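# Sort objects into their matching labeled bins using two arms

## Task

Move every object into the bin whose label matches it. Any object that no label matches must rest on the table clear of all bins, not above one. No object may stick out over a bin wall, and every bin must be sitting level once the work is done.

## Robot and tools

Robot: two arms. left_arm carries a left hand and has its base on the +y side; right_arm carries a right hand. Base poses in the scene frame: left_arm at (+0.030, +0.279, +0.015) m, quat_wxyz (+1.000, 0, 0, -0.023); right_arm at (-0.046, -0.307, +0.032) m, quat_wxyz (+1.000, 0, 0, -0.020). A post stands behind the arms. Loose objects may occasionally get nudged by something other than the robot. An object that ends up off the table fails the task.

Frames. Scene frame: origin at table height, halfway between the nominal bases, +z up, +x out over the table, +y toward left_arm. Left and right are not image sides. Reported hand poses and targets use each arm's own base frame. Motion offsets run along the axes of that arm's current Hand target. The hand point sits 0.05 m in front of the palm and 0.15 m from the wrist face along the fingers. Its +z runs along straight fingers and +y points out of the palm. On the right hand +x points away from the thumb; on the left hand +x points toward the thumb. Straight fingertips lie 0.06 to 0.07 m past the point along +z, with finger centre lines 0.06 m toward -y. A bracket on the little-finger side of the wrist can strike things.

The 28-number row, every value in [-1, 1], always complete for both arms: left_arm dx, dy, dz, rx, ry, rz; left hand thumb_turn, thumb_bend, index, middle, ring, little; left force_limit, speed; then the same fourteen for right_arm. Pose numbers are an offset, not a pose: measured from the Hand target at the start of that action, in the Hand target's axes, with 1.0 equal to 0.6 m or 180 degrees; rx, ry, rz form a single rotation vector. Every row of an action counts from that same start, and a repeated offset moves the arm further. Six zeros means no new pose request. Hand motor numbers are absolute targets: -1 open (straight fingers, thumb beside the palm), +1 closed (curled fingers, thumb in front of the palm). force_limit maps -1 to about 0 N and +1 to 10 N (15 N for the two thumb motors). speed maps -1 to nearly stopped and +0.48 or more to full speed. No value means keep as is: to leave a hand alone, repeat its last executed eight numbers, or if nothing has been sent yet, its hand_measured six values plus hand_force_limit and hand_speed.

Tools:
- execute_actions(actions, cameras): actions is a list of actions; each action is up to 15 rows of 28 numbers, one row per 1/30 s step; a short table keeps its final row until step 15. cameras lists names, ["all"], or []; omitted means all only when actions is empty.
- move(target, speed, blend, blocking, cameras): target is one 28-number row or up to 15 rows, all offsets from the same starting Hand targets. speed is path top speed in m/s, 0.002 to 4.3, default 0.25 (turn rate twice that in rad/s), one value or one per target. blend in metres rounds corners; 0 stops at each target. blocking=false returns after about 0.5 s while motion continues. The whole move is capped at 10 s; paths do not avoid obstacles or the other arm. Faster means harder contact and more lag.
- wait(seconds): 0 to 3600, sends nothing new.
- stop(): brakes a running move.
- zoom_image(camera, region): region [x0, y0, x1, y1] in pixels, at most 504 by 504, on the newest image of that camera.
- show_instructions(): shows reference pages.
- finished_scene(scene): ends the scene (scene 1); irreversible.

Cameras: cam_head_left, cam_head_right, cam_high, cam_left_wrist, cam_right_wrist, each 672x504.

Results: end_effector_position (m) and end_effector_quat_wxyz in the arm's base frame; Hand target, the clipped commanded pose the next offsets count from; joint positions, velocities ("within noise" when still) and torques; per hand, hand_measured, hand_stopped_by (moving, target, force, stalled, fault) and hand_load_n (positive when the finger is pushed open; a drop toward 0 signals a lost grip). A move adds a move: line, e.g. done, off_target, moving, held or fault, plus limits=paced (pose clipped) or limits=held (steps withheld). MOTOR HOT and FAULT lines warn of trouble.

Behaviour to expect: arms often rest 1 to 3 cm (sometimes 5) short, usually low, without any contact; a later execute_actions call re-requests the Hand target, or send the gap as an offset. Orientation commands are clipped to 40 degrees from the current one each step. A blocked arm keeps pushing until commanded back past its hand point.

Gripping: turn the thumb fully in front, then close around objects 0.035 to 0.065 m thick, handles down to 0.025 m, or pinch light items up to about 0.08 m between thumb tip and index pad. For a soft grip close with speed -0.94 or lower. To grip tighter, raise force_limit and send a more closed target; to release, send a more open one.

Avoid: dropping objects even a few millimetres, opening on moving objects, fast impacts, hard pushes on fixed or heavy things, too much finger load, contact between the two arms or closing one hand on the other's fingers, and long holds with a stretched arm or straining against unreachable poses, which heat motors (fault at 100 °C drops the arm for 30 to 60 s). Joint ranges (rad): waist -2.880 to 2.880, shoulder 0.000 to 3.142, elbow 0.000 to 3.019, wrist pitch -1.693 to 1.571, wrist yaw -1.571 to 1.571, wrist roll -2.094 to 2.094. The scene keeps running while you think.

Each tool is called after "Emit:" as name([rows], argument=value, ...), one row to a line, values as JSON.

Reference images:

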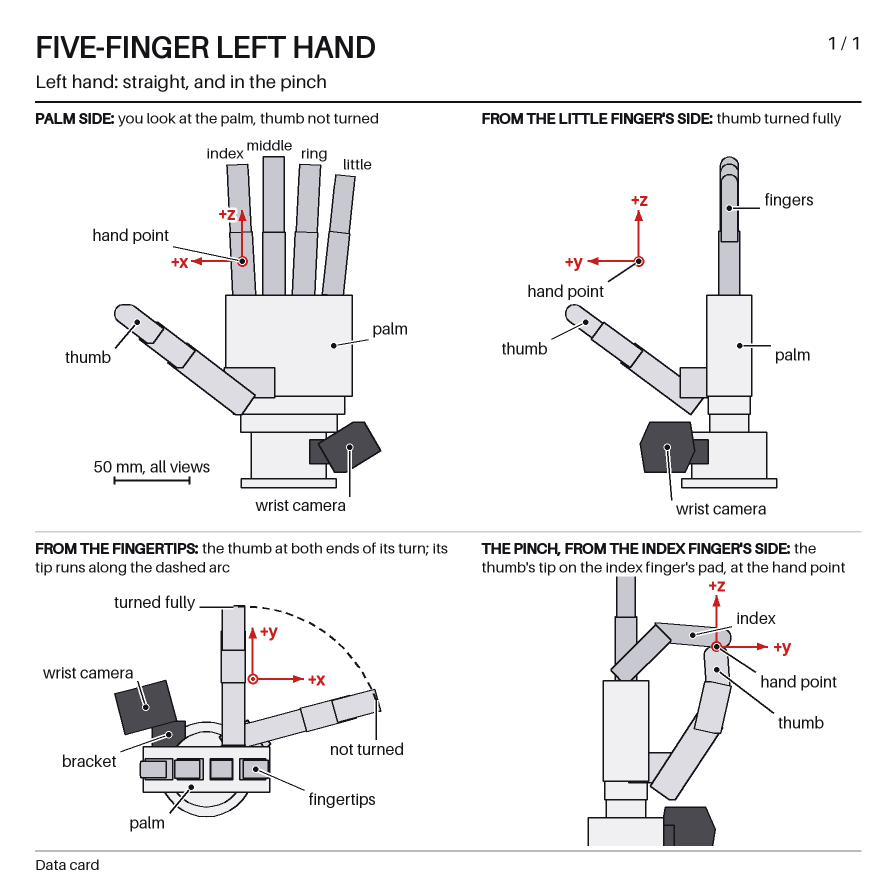

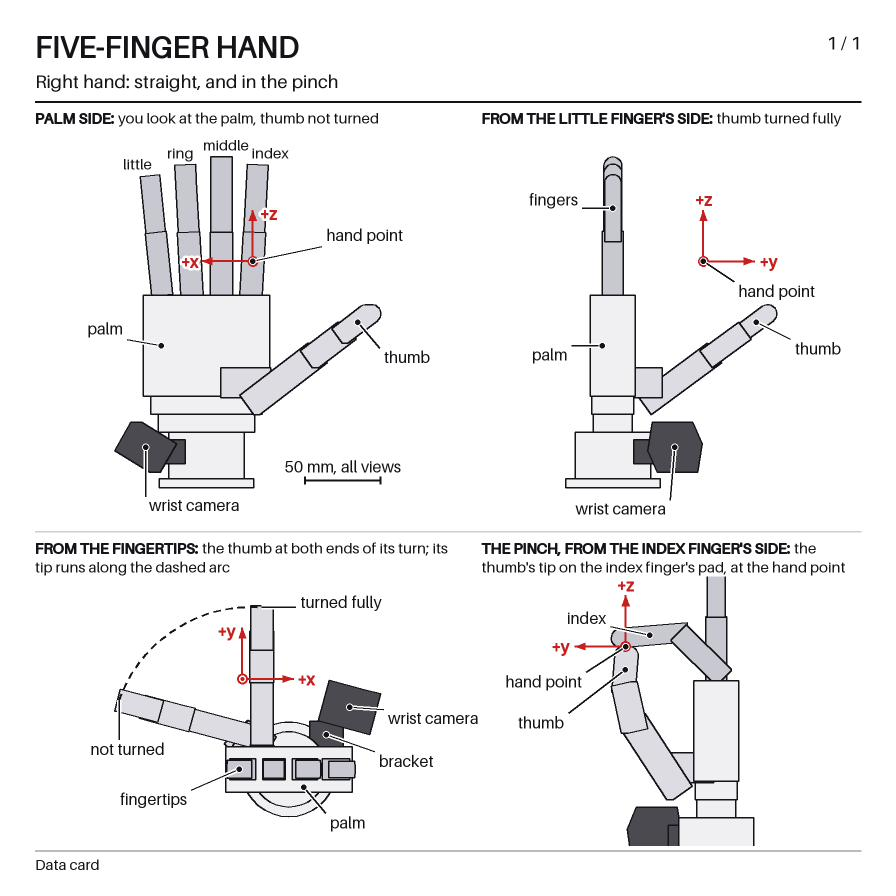

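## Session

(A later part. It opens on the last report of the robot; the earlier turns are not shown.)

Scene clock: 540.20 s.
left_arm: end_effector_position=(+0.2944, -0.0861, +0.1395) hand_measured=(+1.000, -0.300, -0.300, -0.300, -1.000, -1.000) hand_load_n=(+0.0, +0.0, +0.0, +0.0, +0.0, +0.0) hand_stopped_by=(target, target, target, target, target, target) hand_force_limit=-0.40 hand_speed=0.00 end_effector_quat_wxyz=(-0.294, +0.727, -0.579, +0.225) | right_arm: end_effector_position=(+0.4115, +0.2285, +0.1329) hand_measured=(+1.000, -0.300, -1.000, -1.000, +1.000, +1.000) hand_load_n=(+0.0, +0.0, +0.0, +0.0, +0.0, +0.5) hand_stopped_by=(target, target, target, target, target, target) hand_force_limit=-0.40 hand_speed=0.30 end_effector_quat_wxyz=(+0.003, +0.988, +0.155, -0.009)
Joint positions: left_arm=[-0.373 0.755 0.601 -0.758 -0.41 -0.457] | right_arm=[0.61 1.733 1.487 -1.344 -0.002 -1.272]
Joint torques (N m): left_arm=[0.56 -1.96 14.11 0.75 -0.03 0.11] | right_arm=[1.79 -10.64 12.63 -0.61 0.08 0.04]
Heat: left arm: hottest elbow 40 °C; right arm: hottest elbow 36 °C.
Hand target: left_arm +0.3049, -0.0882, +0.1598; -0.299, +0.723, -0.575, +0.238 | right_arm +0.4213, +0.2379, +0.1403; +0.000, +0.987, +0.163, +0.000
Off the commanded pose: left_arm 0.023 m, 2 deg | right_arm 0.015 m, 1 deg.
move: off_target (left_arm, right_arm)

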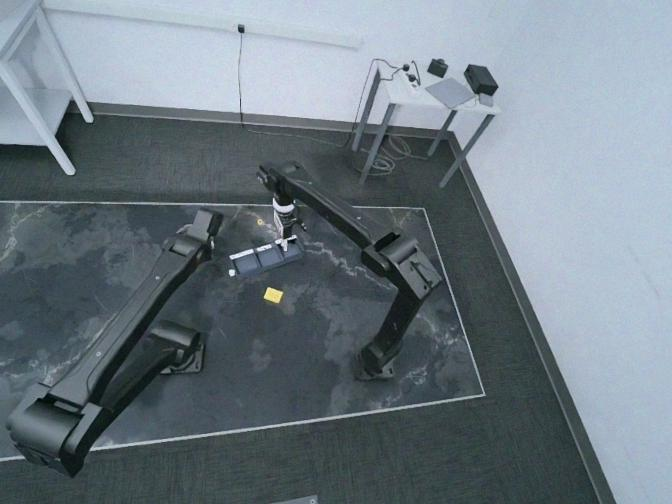

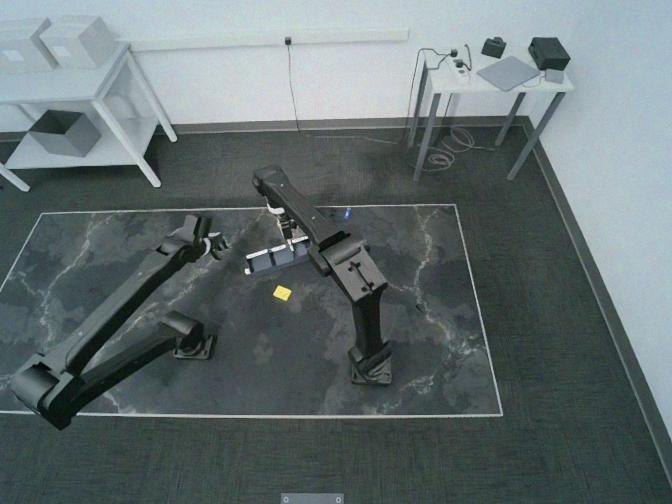

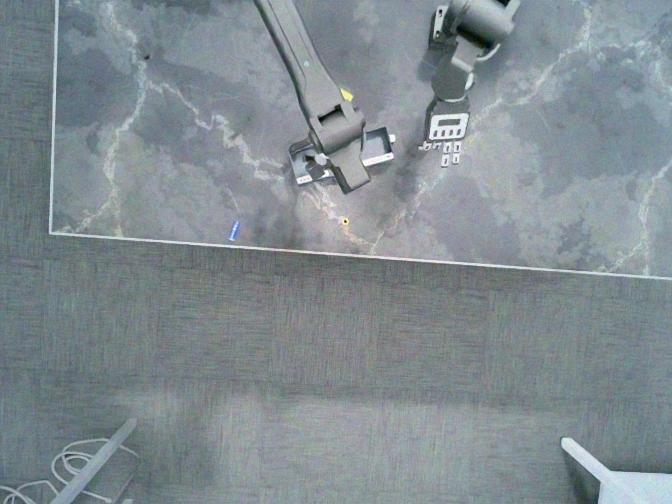

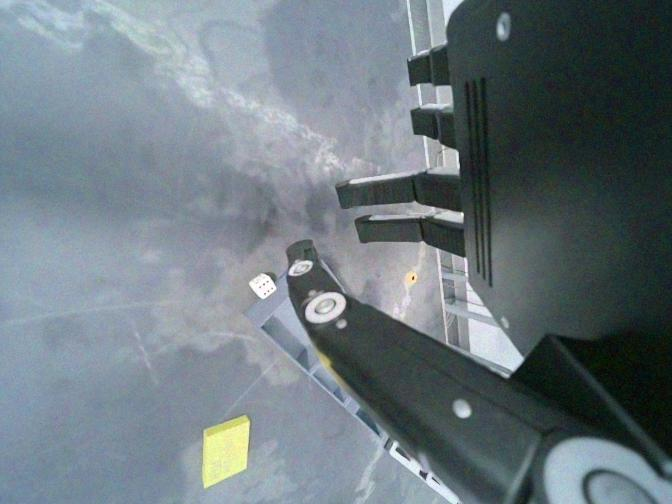

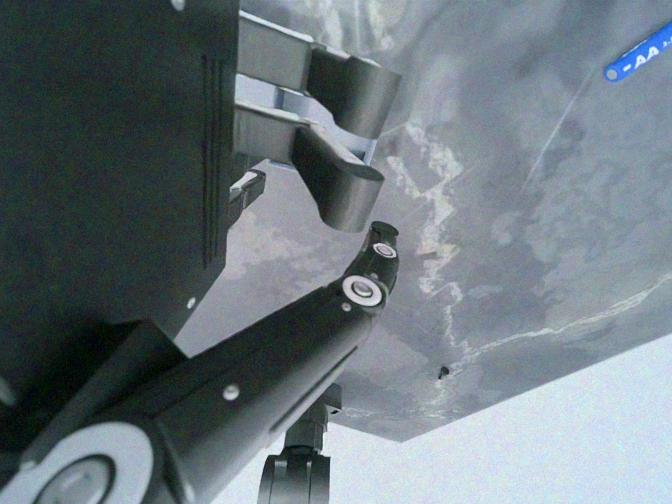

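Emit:
zoom_image(camera="cam_high", region=[270, 80, 430, 240])

Emit:
zoom_image(camera="cam_head_left", region=[200, 180, 340, 300])

Emit:
zoom_image(camera="cam_head_right", region=[200, 180, 340, 300])

Scaled by 3.150 from the camera's image (finer frame: 960x720).

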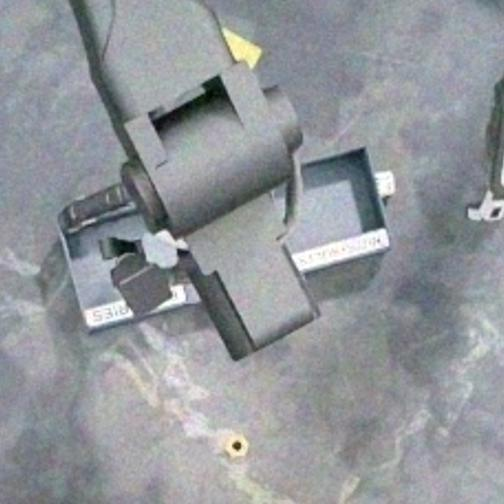

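Scaled by 3.600 from the camera's image (finer frame: 960x720).

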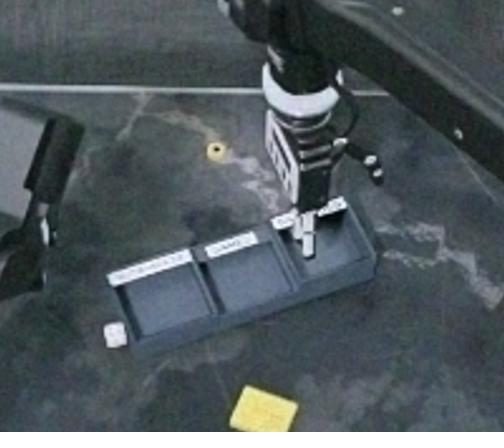

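Scaled by 3.600 from the camera's image (finer frame: 960x720).

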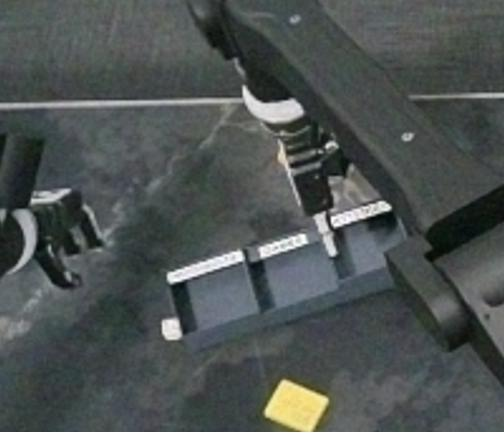

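Emit:
move(target=[0,0,0,0,0,0,1,-0.3,-0.3,-0.3,-1,-1,-0.4,0.0,0.0161,-0.0473,0.0333,0,0,0,1,-0.3,-1,-1,1,1,-0.4,0.3], speed=0.12, cameras=["cam_head_left","cam_head_right"])

Emit:
zoom_image(camera="cam_head_left", region=[200, 180, 340, 300])

Emit:
zoom_image(camera="cam_head_right", region=[200, 180, 340, 300])

Scene clock: 563.23 s.
left_arm: end_effector_position=(+0.2944, -0.0861, +0.1395) hand_measured=(+1.000, -0.300, -0.300, -0.300, -1.000, -1.000) hand_load_n=(+0.0, +0.0, +0.0, +0.0, +0.0, +0.0) hand_stopped_by=(target, target, target, target, target, target) hand_force_limit=-0.40 hand_speed=0.00 end_effector_quat_wxyz=(-0.294, +0.727, -0.579, +0.225) | right_arm: end_effector_position=(+0.4091, +0.2565, +0.1134) hand_measured=(+1.000, -0.300, -1.000, -1.000, +1.000, +1.000) hand_load_n=(+0.0, +0.0, +0.0, +0.0, +0.0, +0.0) hand_stopped_by=(target, target, target, target, target, target) hand_force_limit=-0.40 hand_speed=0.30 end_effector_quat_wxyz=(+0.008, +0.986, +0.166, -0.016)
Joint positions: left_arm=[-0.373 0.755 0.601 -0.758 -0.41 -0.457] | right_arm=[0.658 1.793 1.514 -1.328 -0.002 -1.246]
Joint torques (N m): left_arm=[0.56 -1.32 14.11 0.72 -0.1 0.08] | right_arm=[1.55 -11.75 12.42 -0.1 0.05 0.25]
Heat: left arm: hottest elbow 41 °C; right arm: hottest elbow 38 °C.
Hand target: left_arm +0.3049, -0.0882, +0.1598; -0.299, +0.723, -0.575, +0.238 | right_arm +0.4212, +0.2678, +0.1203; +0.000, +0.987, +0.163, -0.001
Off the commanded pose: left_arm 0.023 m, 2 deg | right_arm 0.018 m, 2 deg.
move: off_target (right_arm)

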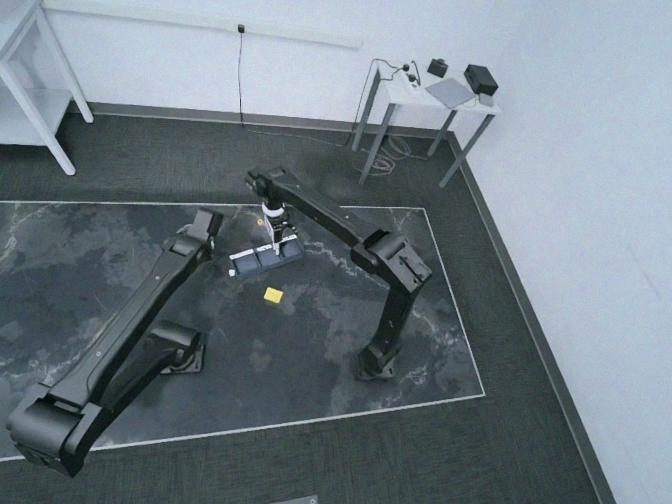

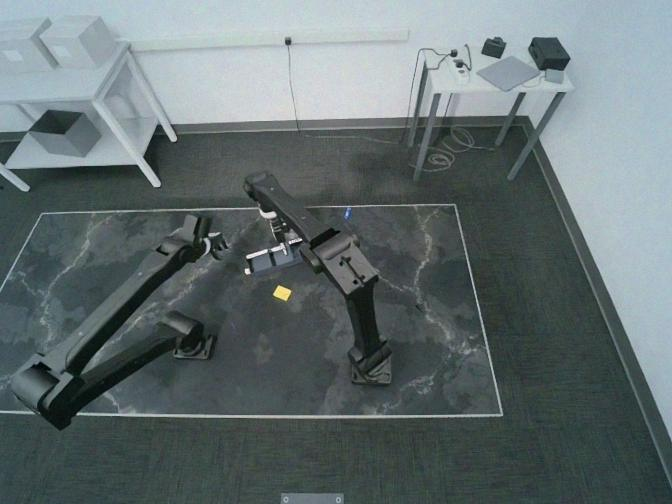

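Scaled by 3.600 from the camera's image (finer frame: 960x720).

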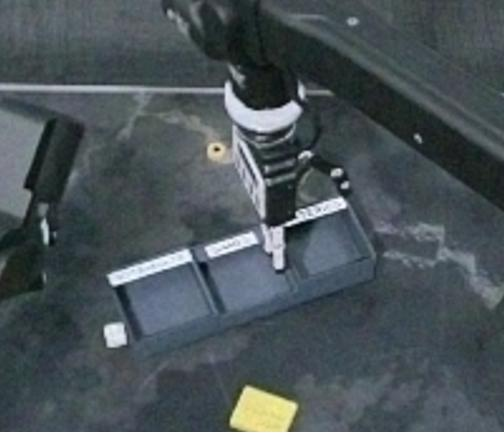

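Scaled by 3.600 from the camera's image (finer frame: 960x720).

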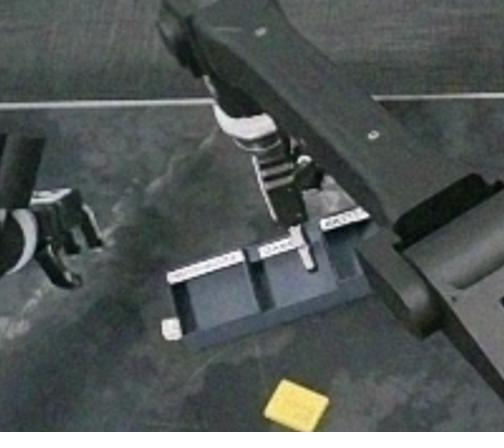

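Emit:
move(target=[0,0,0,0,0,0,1,-0.3,-0.3,-0.3,-1,-1,-0.4,0.0,0.0237,0.008,0.05,0,0,0,1,-0.3,-1,-1,1,1,-0.4,0.3], speed=0.1, cameras=["cam_head_left","cam_head_right","cam_right_wrist"])

Emit:
zoom_image(camera="cam_head_left", region=[200, 180, 340, 300])

Emit:
zoom_image(camera="cam_head_right", region=[200, 180, 340, 300])

Scene clock: 573.87 s.
left_arm: end_effector_position=(+0.2944, -0.0861, +0.1395) hand_measured=(+1.000, -0.300, -0.300, -0.300, -1.000, -1.000) hand_load_n=(+0.0, +0.0, +0.0, +0.0, +0.5, +0.0) hand_stopped_by=(target, target, target, target, target, target) hand_force_limit=-0.40 hand_speed=0.00 end_effector_quat_wxyz=(-0.294, +0.727, -0.579, +0.225) | right_arm: end_effector_position=(+0.4203, +0.2640, +0.0854) hand_measured=(+1.000, -0.300, -1.000, -1.000, +1.000, +1.000) hand_load_n=(+0.0, +0.0, +0.0, +0.0, +0.0, +0.0) hand_stopped_by=(target, target, target, target, target, target) hand_force_limit=-0.40 hand_speed=0.30 end_effector_quat_wxyz=(+0.007, +0.986, +0.165, -0.015)
Joint positions: left_arm=[-0.373 0.755 0.601 -0.758 -0.41 -0.457] | right_arm=[0.656 1.846 1.514 -1.271 -0.002 -1.246]
Joint torques (N m): left_arm=[1.9 -2.2 14.2 0.51 -0.09 0.12] | right_arm=[0.32 -12.4 11.74 -0.02 0.07 0.06]
Heat: left arm: hottest elbow 42 °C; right arm: hottest elbow 39 °C.
Hand target: left_arm +0.3049, -0.0882, +0.1598; -0.299, +0.723, -0.575, +0.238 | right_arm +0.4362, +0.2679, +0.0903; +0.000, +0.987, +0.163, +0.000
Off the commanded pose: left_arm 0.023 m, 2 deg | right_arm 0.017 m, 2 deg.
move: off_target (right_arm)

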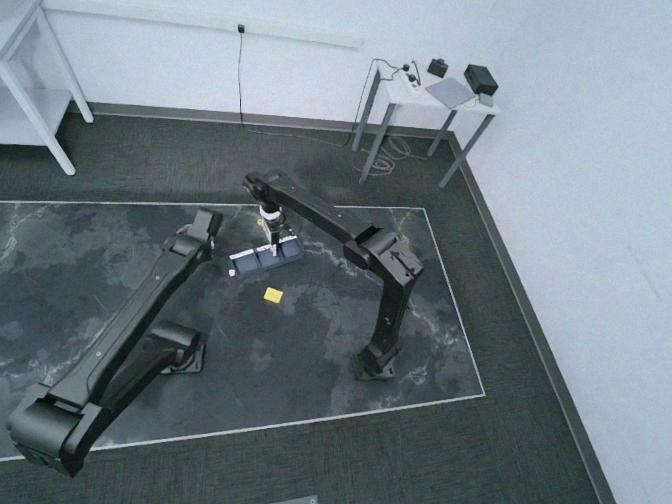

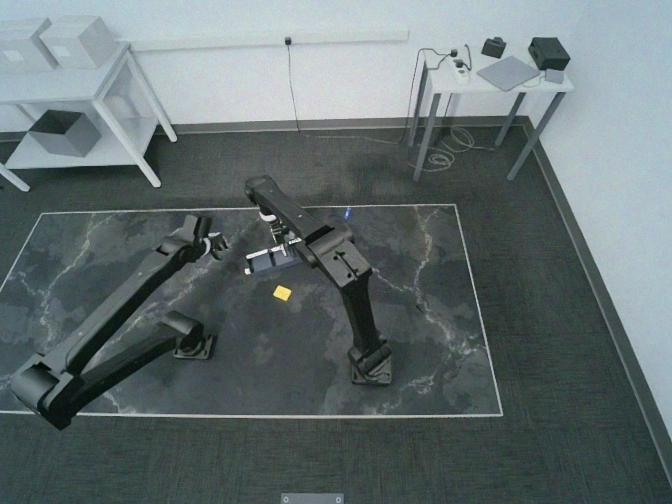

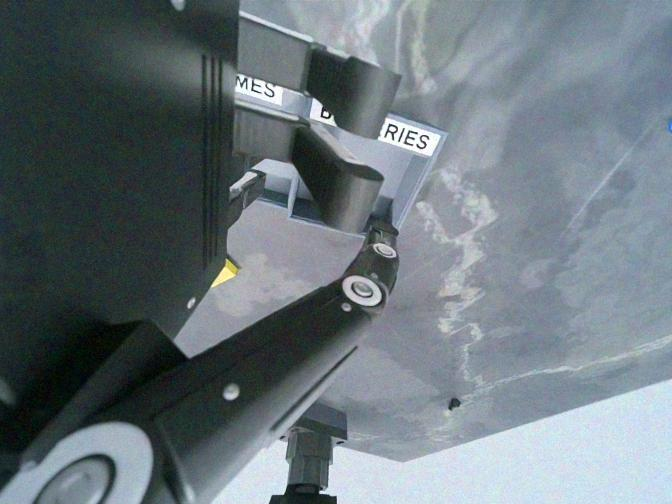

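Scaled by 3.600 from the camera's image (finer frame: 960x720).

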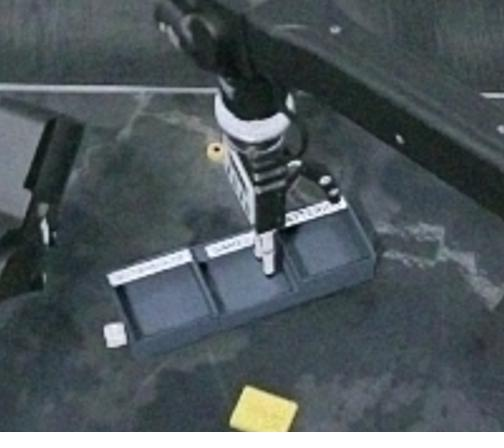

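Scaled by 3.600 from the camera's image (finer frame: 960x720).

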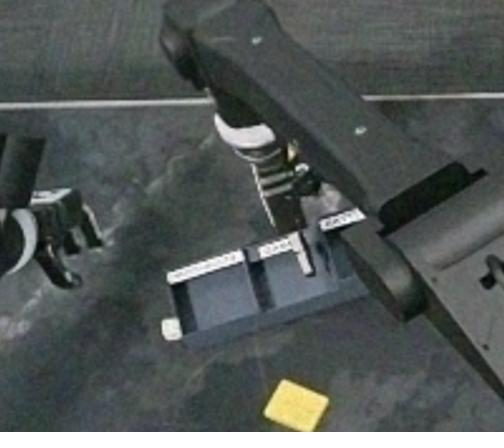

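Emit:
move([
  [0,0,0,0,0,0,1,-0.3,-0.3,-0.3,-1,-1,-0.4,0.0,0,0,0.047,0,0,0,1,-0.3,-1,-1,1,1,-0.4,0.3],
  [0,0,0,0,0,0,1,-0.3,-0.3,-0.3,-1,-1,-0.4,0.0,0.0081,0.1665,0.047,0,0,0,1,-0.3,-1,-1,1,1,-0.4,0.3],
], speed=[0.08, 0.05], cameras=["cam_head_left","cam_head_right","cam_high"])

Emit:
zoom_image(camera="cam_head_left", region=[200, 180, 340, 300])

Scene clock: 584.87 s.
left_arm: end_effector_position=(+0.2944, -0.0861, +0.1395) hand_measured=(+1.000, -0.300, -0.300, -0.300, -1.000, -1.000) hand_load_n=(+0.0, +0.0, +0.5, -0.5, +0.0, +0.0) hand_stopped_by=(target, target, target, target, target, target) hand_force_limit=-0.40 hand_speed=0.00 end_effector_quat_wxyz=(-0.294, +0.727, -0.579, +0.225) | right_arm: end_effector_position=(+0.4739, +0.1861, +0.0736) hand_measured=(+1.000, -0.300, -1.000, -1.000, +1.000, +1.000) hand_load_n=(+0.0, +0.0, +0.0, +0.0, +0.0, +0.0) hand_stopped_by=(target, target, target, target, target, target) hand_force_limit=-0.40 hand_speed=0.30 end_effector_quat_wxyz=(-0.006, +0.986, +0.165, +0.008)
Joint positions: left_arm=[-0.373 0.755 0.601 -0.758 -0.41 -0.457] | right_arm=[0.481 1.827 1.461 -1.185 -0.007 -1.422]
Joint torques (N m): left_arm=[1.49 -1.9 14.13 0.7 -0.05 0.13] | right_arm=[-0.15 -12.04 7.17 0.06 0.24 0.01]
Heat: left arm: hottest elbow 42 °C; right arm: hottest elbow 39 °C.
Hand target: left_arm +0.3049, -0.0882, +0.1598; -0.299, +0.723, -0.575, +0.238 | right_arm +0.4728, +0.1750, +0.0619; +0.000, +0.987, +0.163, -0.001
Off the commanded pose: left_arm 0.023 m, 2 deg | right_arm 0.016 m, 1 deg.
move: off_target (right_arm)

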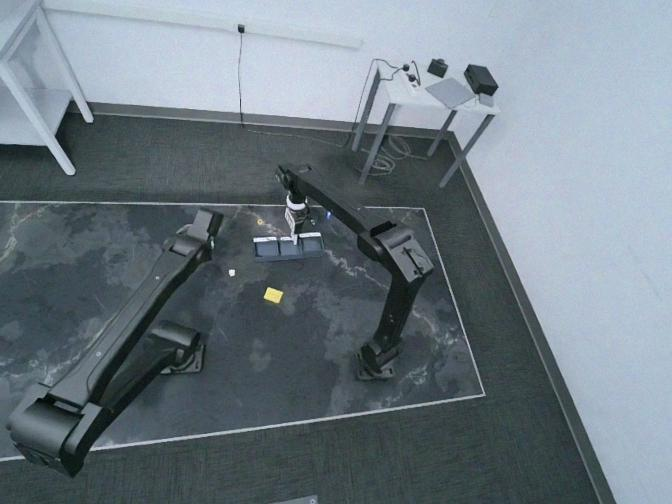

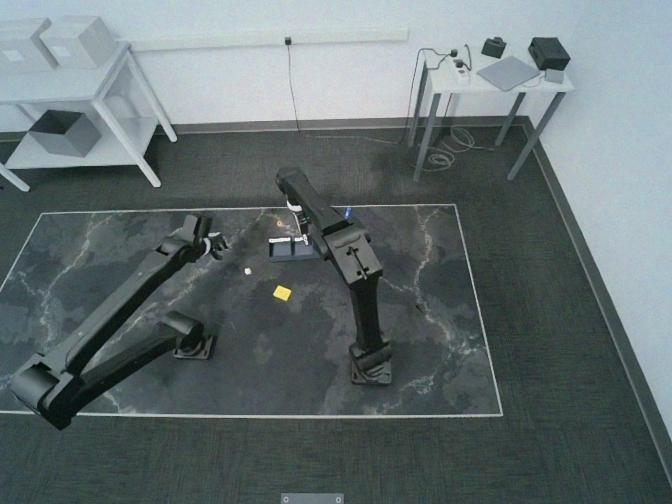

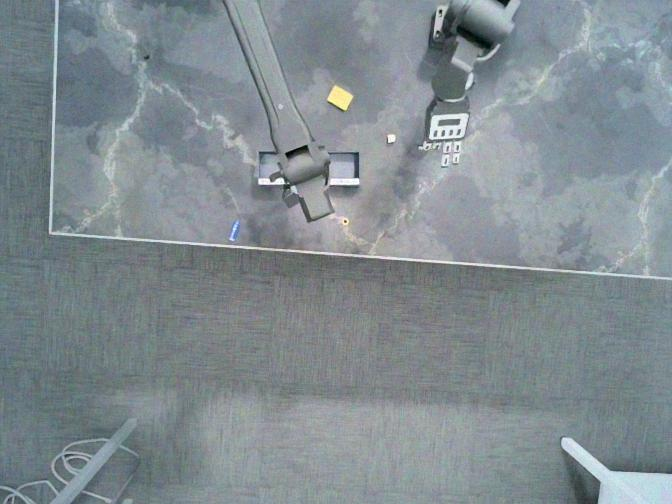

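Scaled by 3.600 from the camera's image (finer frame: 960x720).

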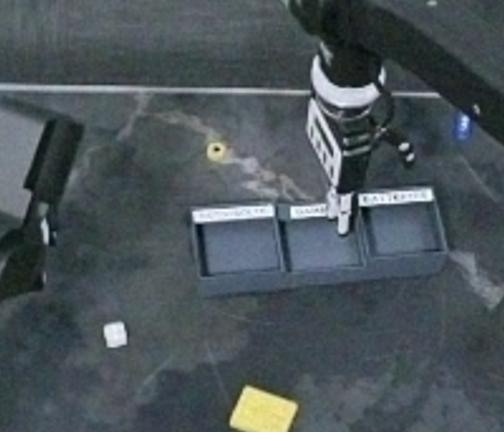

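Emit:
move([
  [0,0,0,0,0,0,1,-0.3,-0.3,-0.3,-1,-1,-0.4,0.0,0,0,-0.2,0,0,0,1,-0.3,-1,-1,1,1,-0.4,0.3],
  [0.1085,0.1297,0.0823,0,0,0,1,-0.3,-0.3,-0.3,-1,-1,-0.4,0.0,-0.2065,0.141,-0.3,0,0,0,1,-0.3,-1,-1,1,1,-0.4,0.3],
], speed=[0.15,0.2], cameras=["cam_left_wrist","cam_high"])

Emit:
zoom_image(camera="cam_left_wrist", region=[180, 130, 460, 340])

Scene clock: 606.80 s.
left_arm: end_effector_position=(+0.2952, -0.1512, +0.0659) hand_measured=(+1.000, -0.300, -0.300, -0.300, -1.000, -1.000) hand_load_n=(+0.0, +0.5, +0.0, +0.0, +0.0, +0.0) hand_stopped_by=(target, target, target, target, target, target) hand_force_limit=-0.40 hand_speed=0.00 end_effector_quat_wxyz=(-0.299, +0.721, -0.582, +0.228) | right_arm: end_effector_position=(+0.3856, +0.0587, +0.2476) hand_measured=(+1.000, -0.300, -1.000, -1.000, +1.000, +1.000) hand_load_n=(+0.0, +0.0, +0.0, +0.0, +0.0, +0.0) hand_stopped_by=(target, target, target, target, target, target) hand_force_limit=-0.40 hand_speed=0.30 end_effector_quat_wxyz=(-0.002, +0.987, +0.161, +0.011)
Joint positions: left_arm=[-0.626 0.975 0.509 -0.542 -0.56 -0.674] | right_arm=[0.308 1.407 1.41 -1.551 -0.001 -1.586]
Joint torques (N m): left_arm=[1.38 -2.9 9.8 1.28 -0.39 -0.05] | right_arm=[0.97 -7.24 8.61 -0.47 0.03 0.03]
Heat: left arm: hottest elbow 43 °C; right arm: hottest elbow 36 °C.
Hand target: left_arm +0.3001, -0.1561, +0.0701; -0.299, +0.723, -0.575, +0.239 | right_arm +0.3829, +0.0550, +0.2421; +0.000, +0.987, +0.163, +0.000
Off the commanded pose: left_arm 0.008 m, 1 deg | right_arm 0.007 m, 1 deg.
move: done
Images, in order (width x height): cam_high 672x504, cam_left_wrist 672x504.

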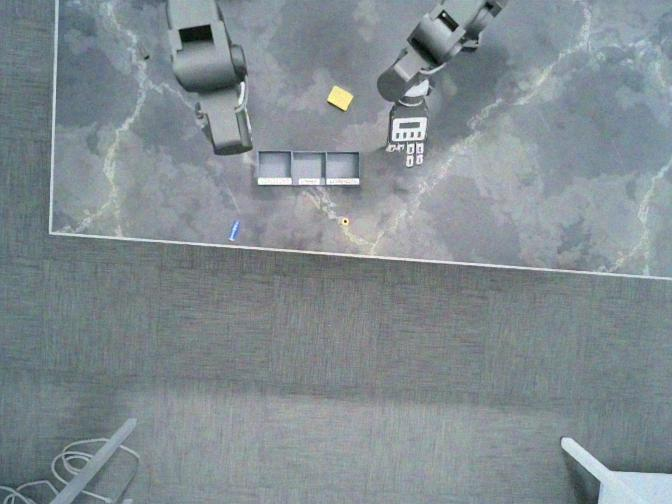

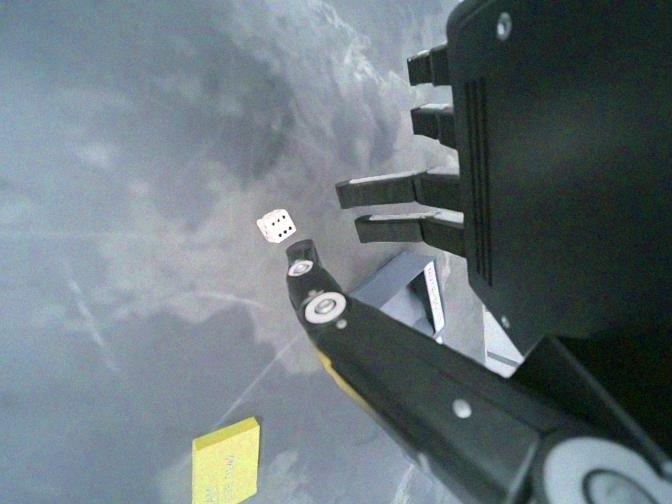

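Scaled by 1.800 from the camera's image (finer frame: 960x720).

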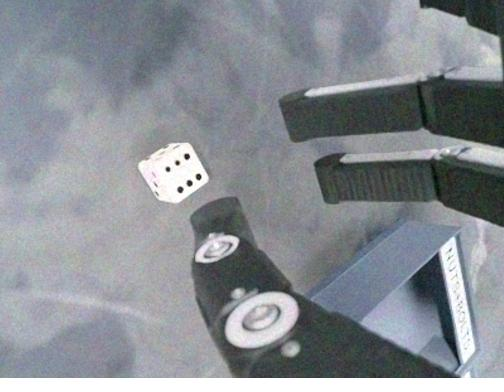

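Emit:
move(target=[0.0023,0.0615,0.0752,0,-0.0314,-0.0314,1,-0.3,-0.3,-0.3,-1,-1,-0.4,0.0,0,0,0,0,0,0,1,-0.3,-1,-1,1,1,-0.4,0.3], speed=0.08, cameras=["cam_left_wrist","cam_high"])

Emit:
zoom_image(camera="cam_left_wrist", region=[180, 130, 460, 340])

Scene clock: 631.43 s.
left_arm: end_effector_position=(+0.3068, -0.1517, +0.0172) hand_measured=(+1.000, -0.300, -0.300, -0.300, -1.000, -1.000) hand_load_n=(+0.0, +0.0, +0.0, -1.5, +0.0, +0.0) hand_stopped_by=(target, target, target, target, target, target) hand_force_limit=-0.40 hand_speed=0.00 end_effector_quat_wxyz=(-0.321, +0.759, -0.523, +0.217) | right_arm: end_effector_position=(+0.3856, +0.0587, +0.2476) hand_measured=(+1.000, -0.300, -1.000, -1.000, +1.000, +1.000) hand_load_n=(+0.0, +0.0, +0.0, +0.0, +0.0, +0.0) hand_stopped_by=(target, target, target, target, target, target) hand_force_limit=-0.40 hand_speed=0.30 end_effector_quat_wxyz=(-0.002, +0.987, +0.161, +0.011)
Joint positions: left_arm=[-0.654 1.153 0.465 -0.398 -0.657 -0.849] | right_arm=[0.308 1.407 1.41 -1.551 -0.001 -1.587]
Joint torques (N m): left_arm=[0.5 -3.25 8.05 1.13 -0.11 -0.09] | right_arm=[0.79 -7.41 8.62 -0.49 0.02 0.06]
Heat: left arm: hottest elbow 41 °C; right arm: hottest elbow 35 °C.
Hand target: left_arm +0.3059, -0.1560, +0.0120; -0.315, +0.762, -0.523, +0.217 | right_arm +0.3829, +0.0550, +0.2421; +0.000, +0.987, +0.163, +0.000
Off the commanded pose: left_arm 0.007 m, 1 deg | right_arm 0.007 m, 1 deg.
move: done
Images, in order (width x height): cam_high 672x504, cam_left_wrist 672x504.

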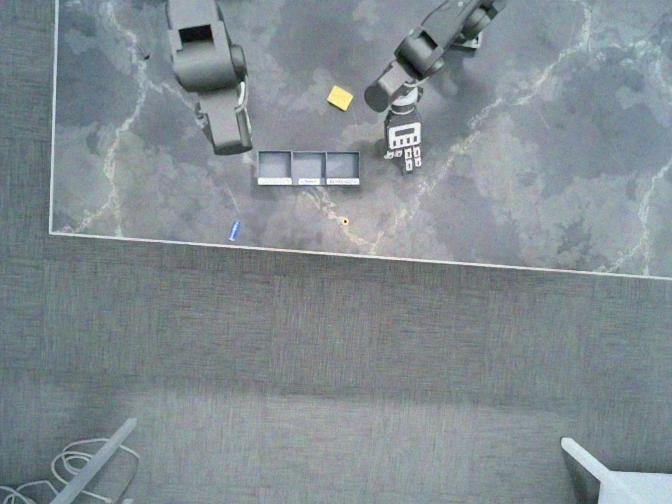

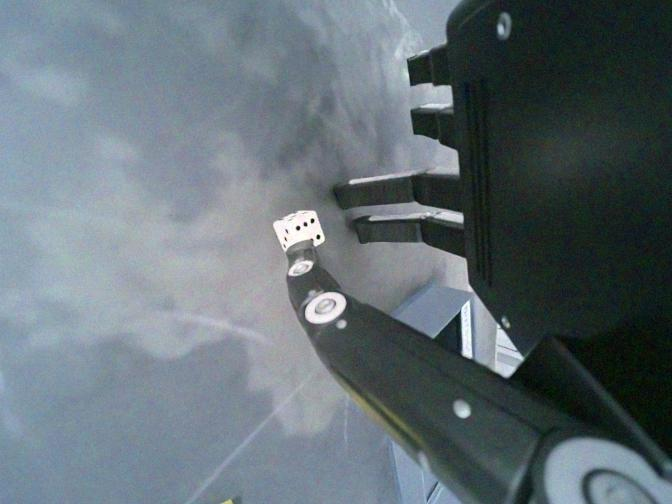

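Scaled by 1.800 from the camera's image (finer frame: 960x720).

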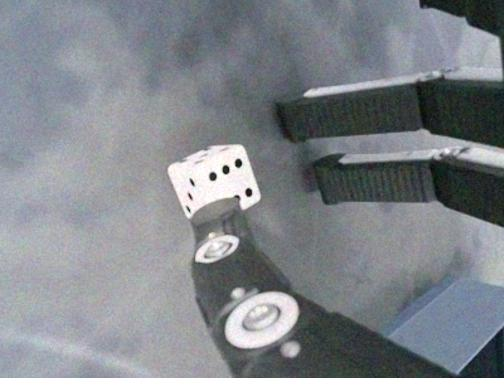

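Emit:
move([
  [0,0,0,0,0,0,1,-0.3,-0.15,-0.15,-1,-1,-0.4,-0.2,0,0,0,0,0,0,1,-0.3,-1,-1,1,1,-0.4,0.3],
  [-0.0039,0.0107,0.0128,0,0,0,1,-0.3,-0.15,-0.15,-1,-1,-0.4,-0.2,0,0,0,0,0,0,1,-0.3,-1,-1,1,1,-0.4,0.3],
], speed=0.05, cameras=["cam_left_wrist","cam_high"])

Emit:
zoom_image(camera="cam_left_wrist", region=[180, 130, 460, 340])

Scene clock: 643.53 s.
left_arm: end_effector_position=(+0.3123, -0.1557, +0.0152) hand_measured=(+1.000, -0.300, -0.150, -0.150, -1.000, -1.000) hand_load_n=(+0.0, +0.0, +0.0, -2.5, +0.0, +0.0) hand_stopped_by=(target, target, target, target, target, target) hand_force_limit=-0.40 hand_speed=-0.20 end_effector_quat_wxyz=(-0.320, +0.760, -0.517, +0.229) | right_arm: end_effector_position=(+0.3856, +0.0587, +0.2476) hand_measured=(+1.000, -0.300, -1.000, -1.000, +1.000, +1.000) hand_load_n=(+0.0, +0.0, +0.0, +0.0, +0.0, +0.0) hand_stopped_by=(target, target, target, target, target, target) hand_force_limit=-0.40 hand_speed=0.30 end_effector_quat_wxyz=(-0.002, +0.987, +0.161, +0.011)
Joint positions: left_arm=[-0.654 1.169 0.46 -0.352 -0.658 -0.853] | right_arm=[0.308 1.407 1.41 -1.551 -0.001 -1.587]
Joint torques (N m): left_arm=[1.03 -2.61 6.71 1.03 0.01 -0.04] | right_arm=[0.85 -7.3 8.65 -0.46 0.04 0.05]
Heat: left arm: hottest elbow 40 °C; right arm: hottest elbow 34 °C.
Hand target: left_arm +0.3061, -0.1537, +0.0021; -0.315, +0.762, -0.523, +0.217 | right_arm +0.3829, +0.0550, +0.2421; +0.000, +0.987, +0.163, +0.000
Off the commanded pose: left_arm 0.015 m, 2 deg | right_arm 0.007 m, 1 deg.
move: off_target (left_arm)
Images, in order (width x height): cam_high 672x504, cam_left_wrist 672x504.

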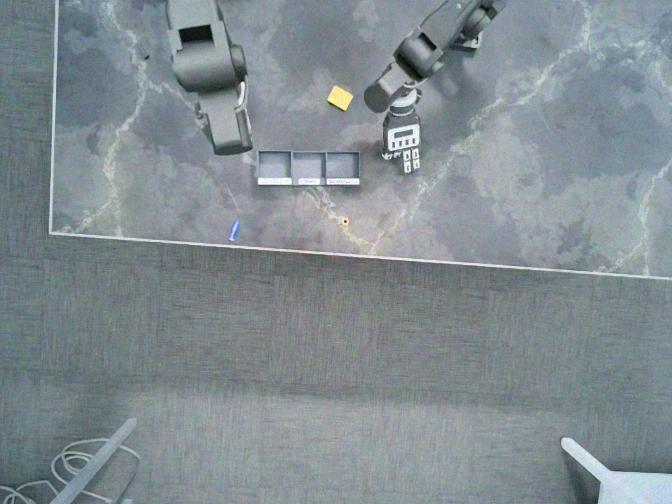

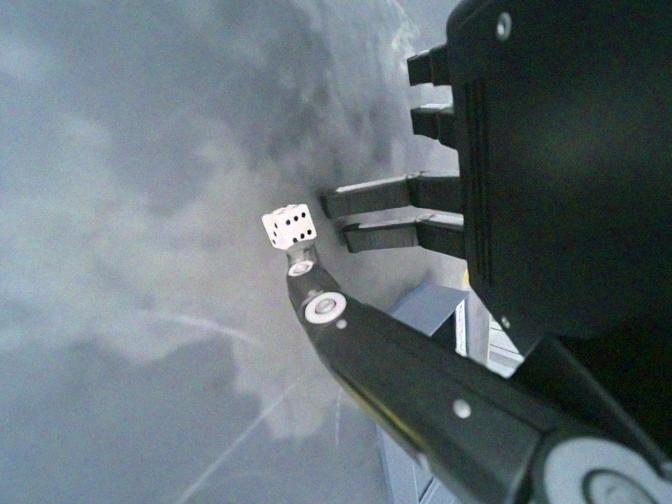

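Scaled by 1.800 from the camera's image (finer frame: 960x720).

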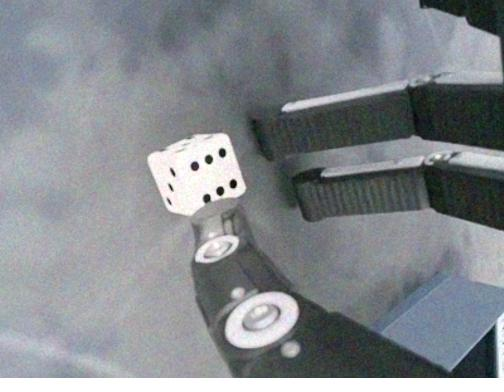

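Emit:
move(target=[0,-0.0354,-0.0354,0.0889,0,0,1,-0.3,-0.2,-0.2,-1,-1,-0.4,-0.2,0,0,0,0,0,0,1,-0.3,-1,-1,1,1,-0.4,0.3], speed=0.1, cameras=["cam_left_wrist"])

Emit:
zoom_image(camera="cam_left_wrist", region=[180, 130, 460, 340])

Scene clock: 671.10 s.
left_arm: end_effector_position=(+0.3033, -0.1486, +0.0267) hand_measured=(+1.000, -0.300, -0.200, -0.200, -1.000, -1.000) hand_load_n=(+0.5, +0.0, +0.5, +0.0, +0.0, +0.0) hand_stopped_by=(target, target, target, target, target, target) hand_force_limit=-0.40 hand_speed=-0.20 end_effector_quat_wxyz=(-0.420, +0.709, -0.495, +0.275) | right_arm: end_effector_position=(+0.3856, +0.0587, +0.2476) hand_measured=(+1.000, -0.300, -1.000, -1.000, +1.000, +1.000) hand_load_n=(+0.0, +0.0, +0.0, +0.0, +0.0, -0.5) hand_stopped_by=(target, target, target, target, target, target) hand_force_limit=-0.40 hand_speed=0.30 end_effector_quat_wxyz=(-0.002, +0.987, +0.161, +0.011)
Joint positions: left_arm=[-0.811 1.132 0.369 -0.234 -0.94 -0.865] | right_arm=[0.308 1.407 1.41 -1.551 -0.001 -1.587]
Joint torques (N m): left_arm=[0.26 -4.6 7.79 1.11 -0.63 0] | right_arm=[0.91 -7.24 8.69 -0.46 0.02 0.04]
Heat: left arm: hottest elbow 38 °C; right arm: hottest elbow 34 °C.
Hand target: left_arm +0.3060, -0.1537, +0.0322; -0.418, +0.710, -0.488, +0.288 | right_arm +0.3829, +0.0550, +0.2421; +0.000, +0.987, +0.163, +0.000
Off the commanded pose: left_arm 0.008 m, 2 deg | right_arm 0.007 m, 1 deg.
move: done

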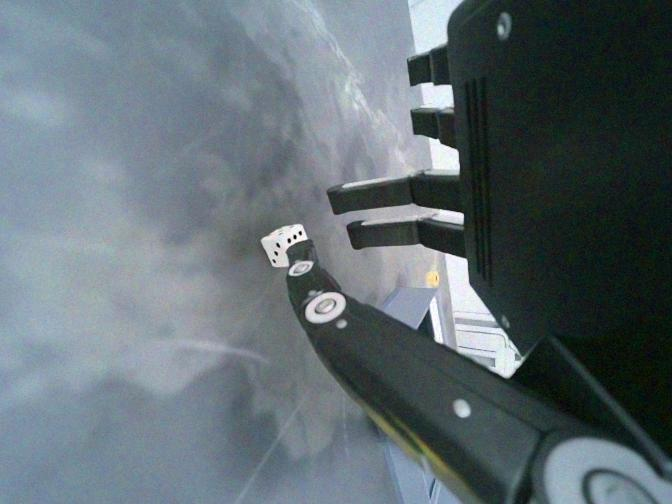

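Scaled by 1.800 from the camera's image (finer frame: 960x720).

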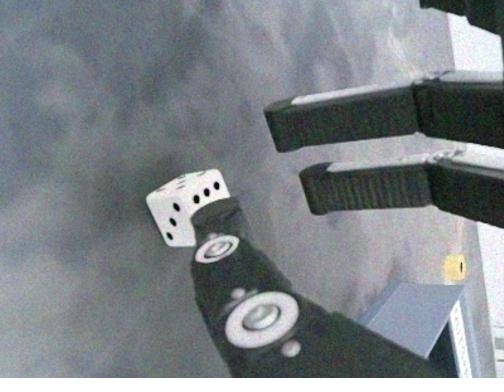

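Emit:
move([
  [0.0057,0.006,-0.0108,0,0,0,1,-0.3,-0.2,-0.2,-1,-1,-0.4,-0.2,0,0,0,0,0,0,1,-0.3,-1,-1,1,1,-0.4,0.3],
  [0.0057,0.0453,0.011,0,0,0,1,-0.3,-0.2,-0.2,-1,-1,-0.4,-0.2,0,0,0,0,0,0,1,-0.3,-1,-1,1,1,-0.4,0.3],
], speed=0.06, cameras=["cam_left_wrist"])

Emit:
zoom_image(camera="cam_left_wrist", region=[180, 130, 460, 340])

Scene clock: 684.20 s.
left_arm: end_effector_position=(+0.3013, -0.1568, +0.0082) hand_measured=(+1.000, -0.300, -0.200, -0.200, -1.000, -1.000) hand_load_n=(+0.0, +0.0, +0.0, +0.0, +0.0, +0.0) hand_stopped_by=(target, target, target, target, target, target) hand_force_limit=-0.40 hand_speed=-0.20 end_effector_quat_wxyz=(-0.422, +0.709, -0.487, +0.285) | right_arm: end_effector_position=(+0.3856, +0.0587, +0.2476) hand_measured=(+1.000, -0.300, -1.000, -1.000, +1.000, +1.000) hand_load_n=(+0.0, +0.0, +0.0, +0.0, +0.0, +0.0) hand_stopped_by=(target, target, target, target, target, target) hand_force_limit=-0.40 hand_speed=0.30 end_effector_quat_wxyz=(-0.002, +0.987, +0.161, +0.011)
Joint positions: left_arm=[-0.846 1.218 0.348 -0.143 -0.967 -0.914] | right_arm=[0.308 1.407 1.41 -1.551 -0.001 -1.587]
Joint torques (N m): left_arm=[0.32 -3.55 6.56 1.28 -0.34 -0.07] | right_arm=[0.91 -7.53 8.65 -0.43 0.03 0.04]
Heat: left arm: hottest elbow 37 °C; right arm: hottest elbow 34 °C.
Hand target: left_arm +0.3003, -0.1596, +0.0052; -0.418, +0.710, -0.488, +0.288 | right_arm +0.3829, +0.0550, +0.2421; +0.000, +0.987, +0.163, +0.000
Off the commanded pose: left_arm 0.004 m, 1 deg | right_arm 0.007 m, 1 deg.
move: done

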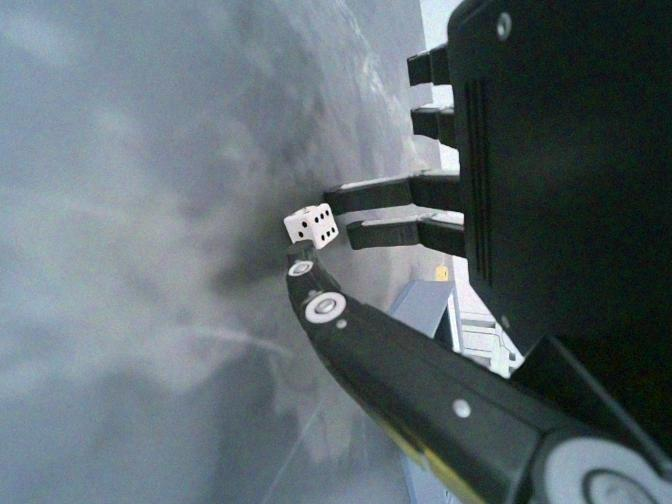

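Scaled by 1.800 from the camera's image (finer frame: 960x720).

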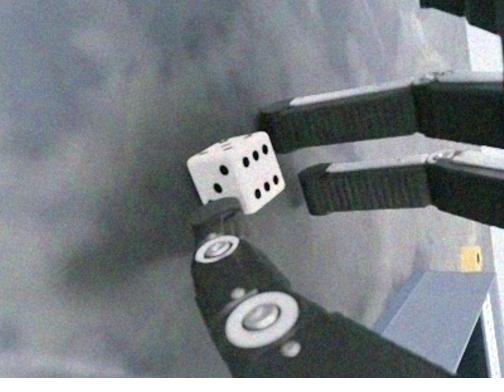

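Emit:
move([
  [0,0.0073,0.004,0,0,0,1,-0.3,-0.2,-0.2,-1,-1,-0.4,-0.2,0,0,0,0,0,0,1,-0.3,-1,-1,1,1,-0.4,0.3],
  [0,0.0073,0.004,0,0,0,1,-0.3,0.35,0.35,-1,-1,-0.5,-0.92,0,0,0,0,0,0,1,-0.3,-1,-1,1,1,-0.4,0.3],
], speed=0.05, cameras=["cam_left_wrist"])

Emit:
zoom_image(camera="cam_left_wrist", region=[180, 130, 460, 340])

Scene clock: 696.30 s.
left_arm: end_effector_position=(+0.3046, -0.1591, +0.0072) hand_measured=(+1.000, -0.300, +0.350, +0.082, -1.000, -1.000) hand_load_n=(+0.5, +0.5, +0.0, +2.5, +0.0, +0.0) hand_stopped_by=(target, target, target, force, target, target) hand_force_limit=-0.50 hand_speed=-0.92 end_effector_quat_wxyz=(-0.423, +0.710, -0.482, +0.292) | right_arm: end_effector_position=(+0.3856, +0.0587, +0.2476) hand_measured=(+1.000, -0.300, -1.000, -1.000, +1.000, +1.000) hand_load_n=(+0.0, +0.0, -0.5, +0.0, +0.0, +0.0) hand_stopped_by=(target, target, target, target, target, target) hand_force_limit=-0.40 hand_speed=0.30 end_effector_quat_wxyz=(-0.002, +0.987, +0.161, +0.011)
Joint positions: left_arm=[-0.846 1.235 0.346 -0.109 -0.973 -0.914] | right_arm=[0.308 1.407 1.41 -1.551 -0.001 -1.587]
Joint torques (N m): left_arm=[0.15 -3.43 5.93 0.79 -0.21 -0.07] | right_arm=[0.91 -7.18 8.64 -0.43 0.03 0.03]
Heat: left arm: hottest elbow 37 °C; right arm: hottest elbow 34 °C.
Hand target: left_arm +0.3003, -0.1596, +0.0002; -0.418, +0.710, -0.488, +0.288 | right_arm +0.3829, +0.0550, +0.2421; +0.000, +0.987, +0.163, +0.000
Off the commanded pose: left_arm 0.008 m, 1 deg | right_arm 0.007 m, 1 deg.
move: done

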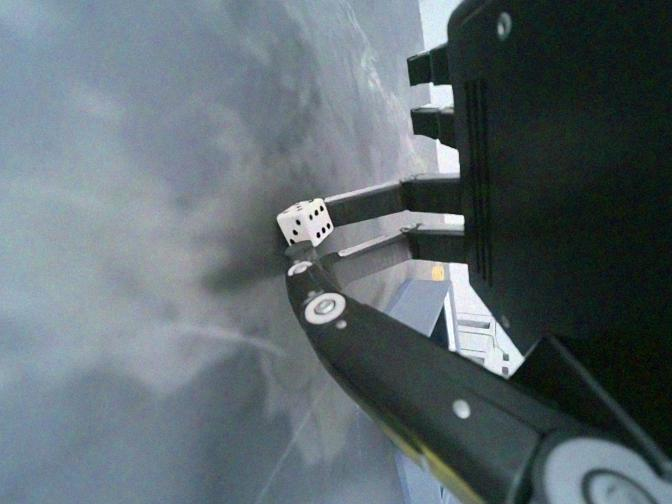

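Scaled by 1.800 from the camera's image (finer frame: 960x720).

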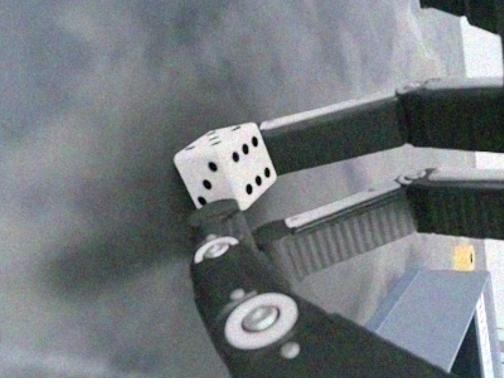

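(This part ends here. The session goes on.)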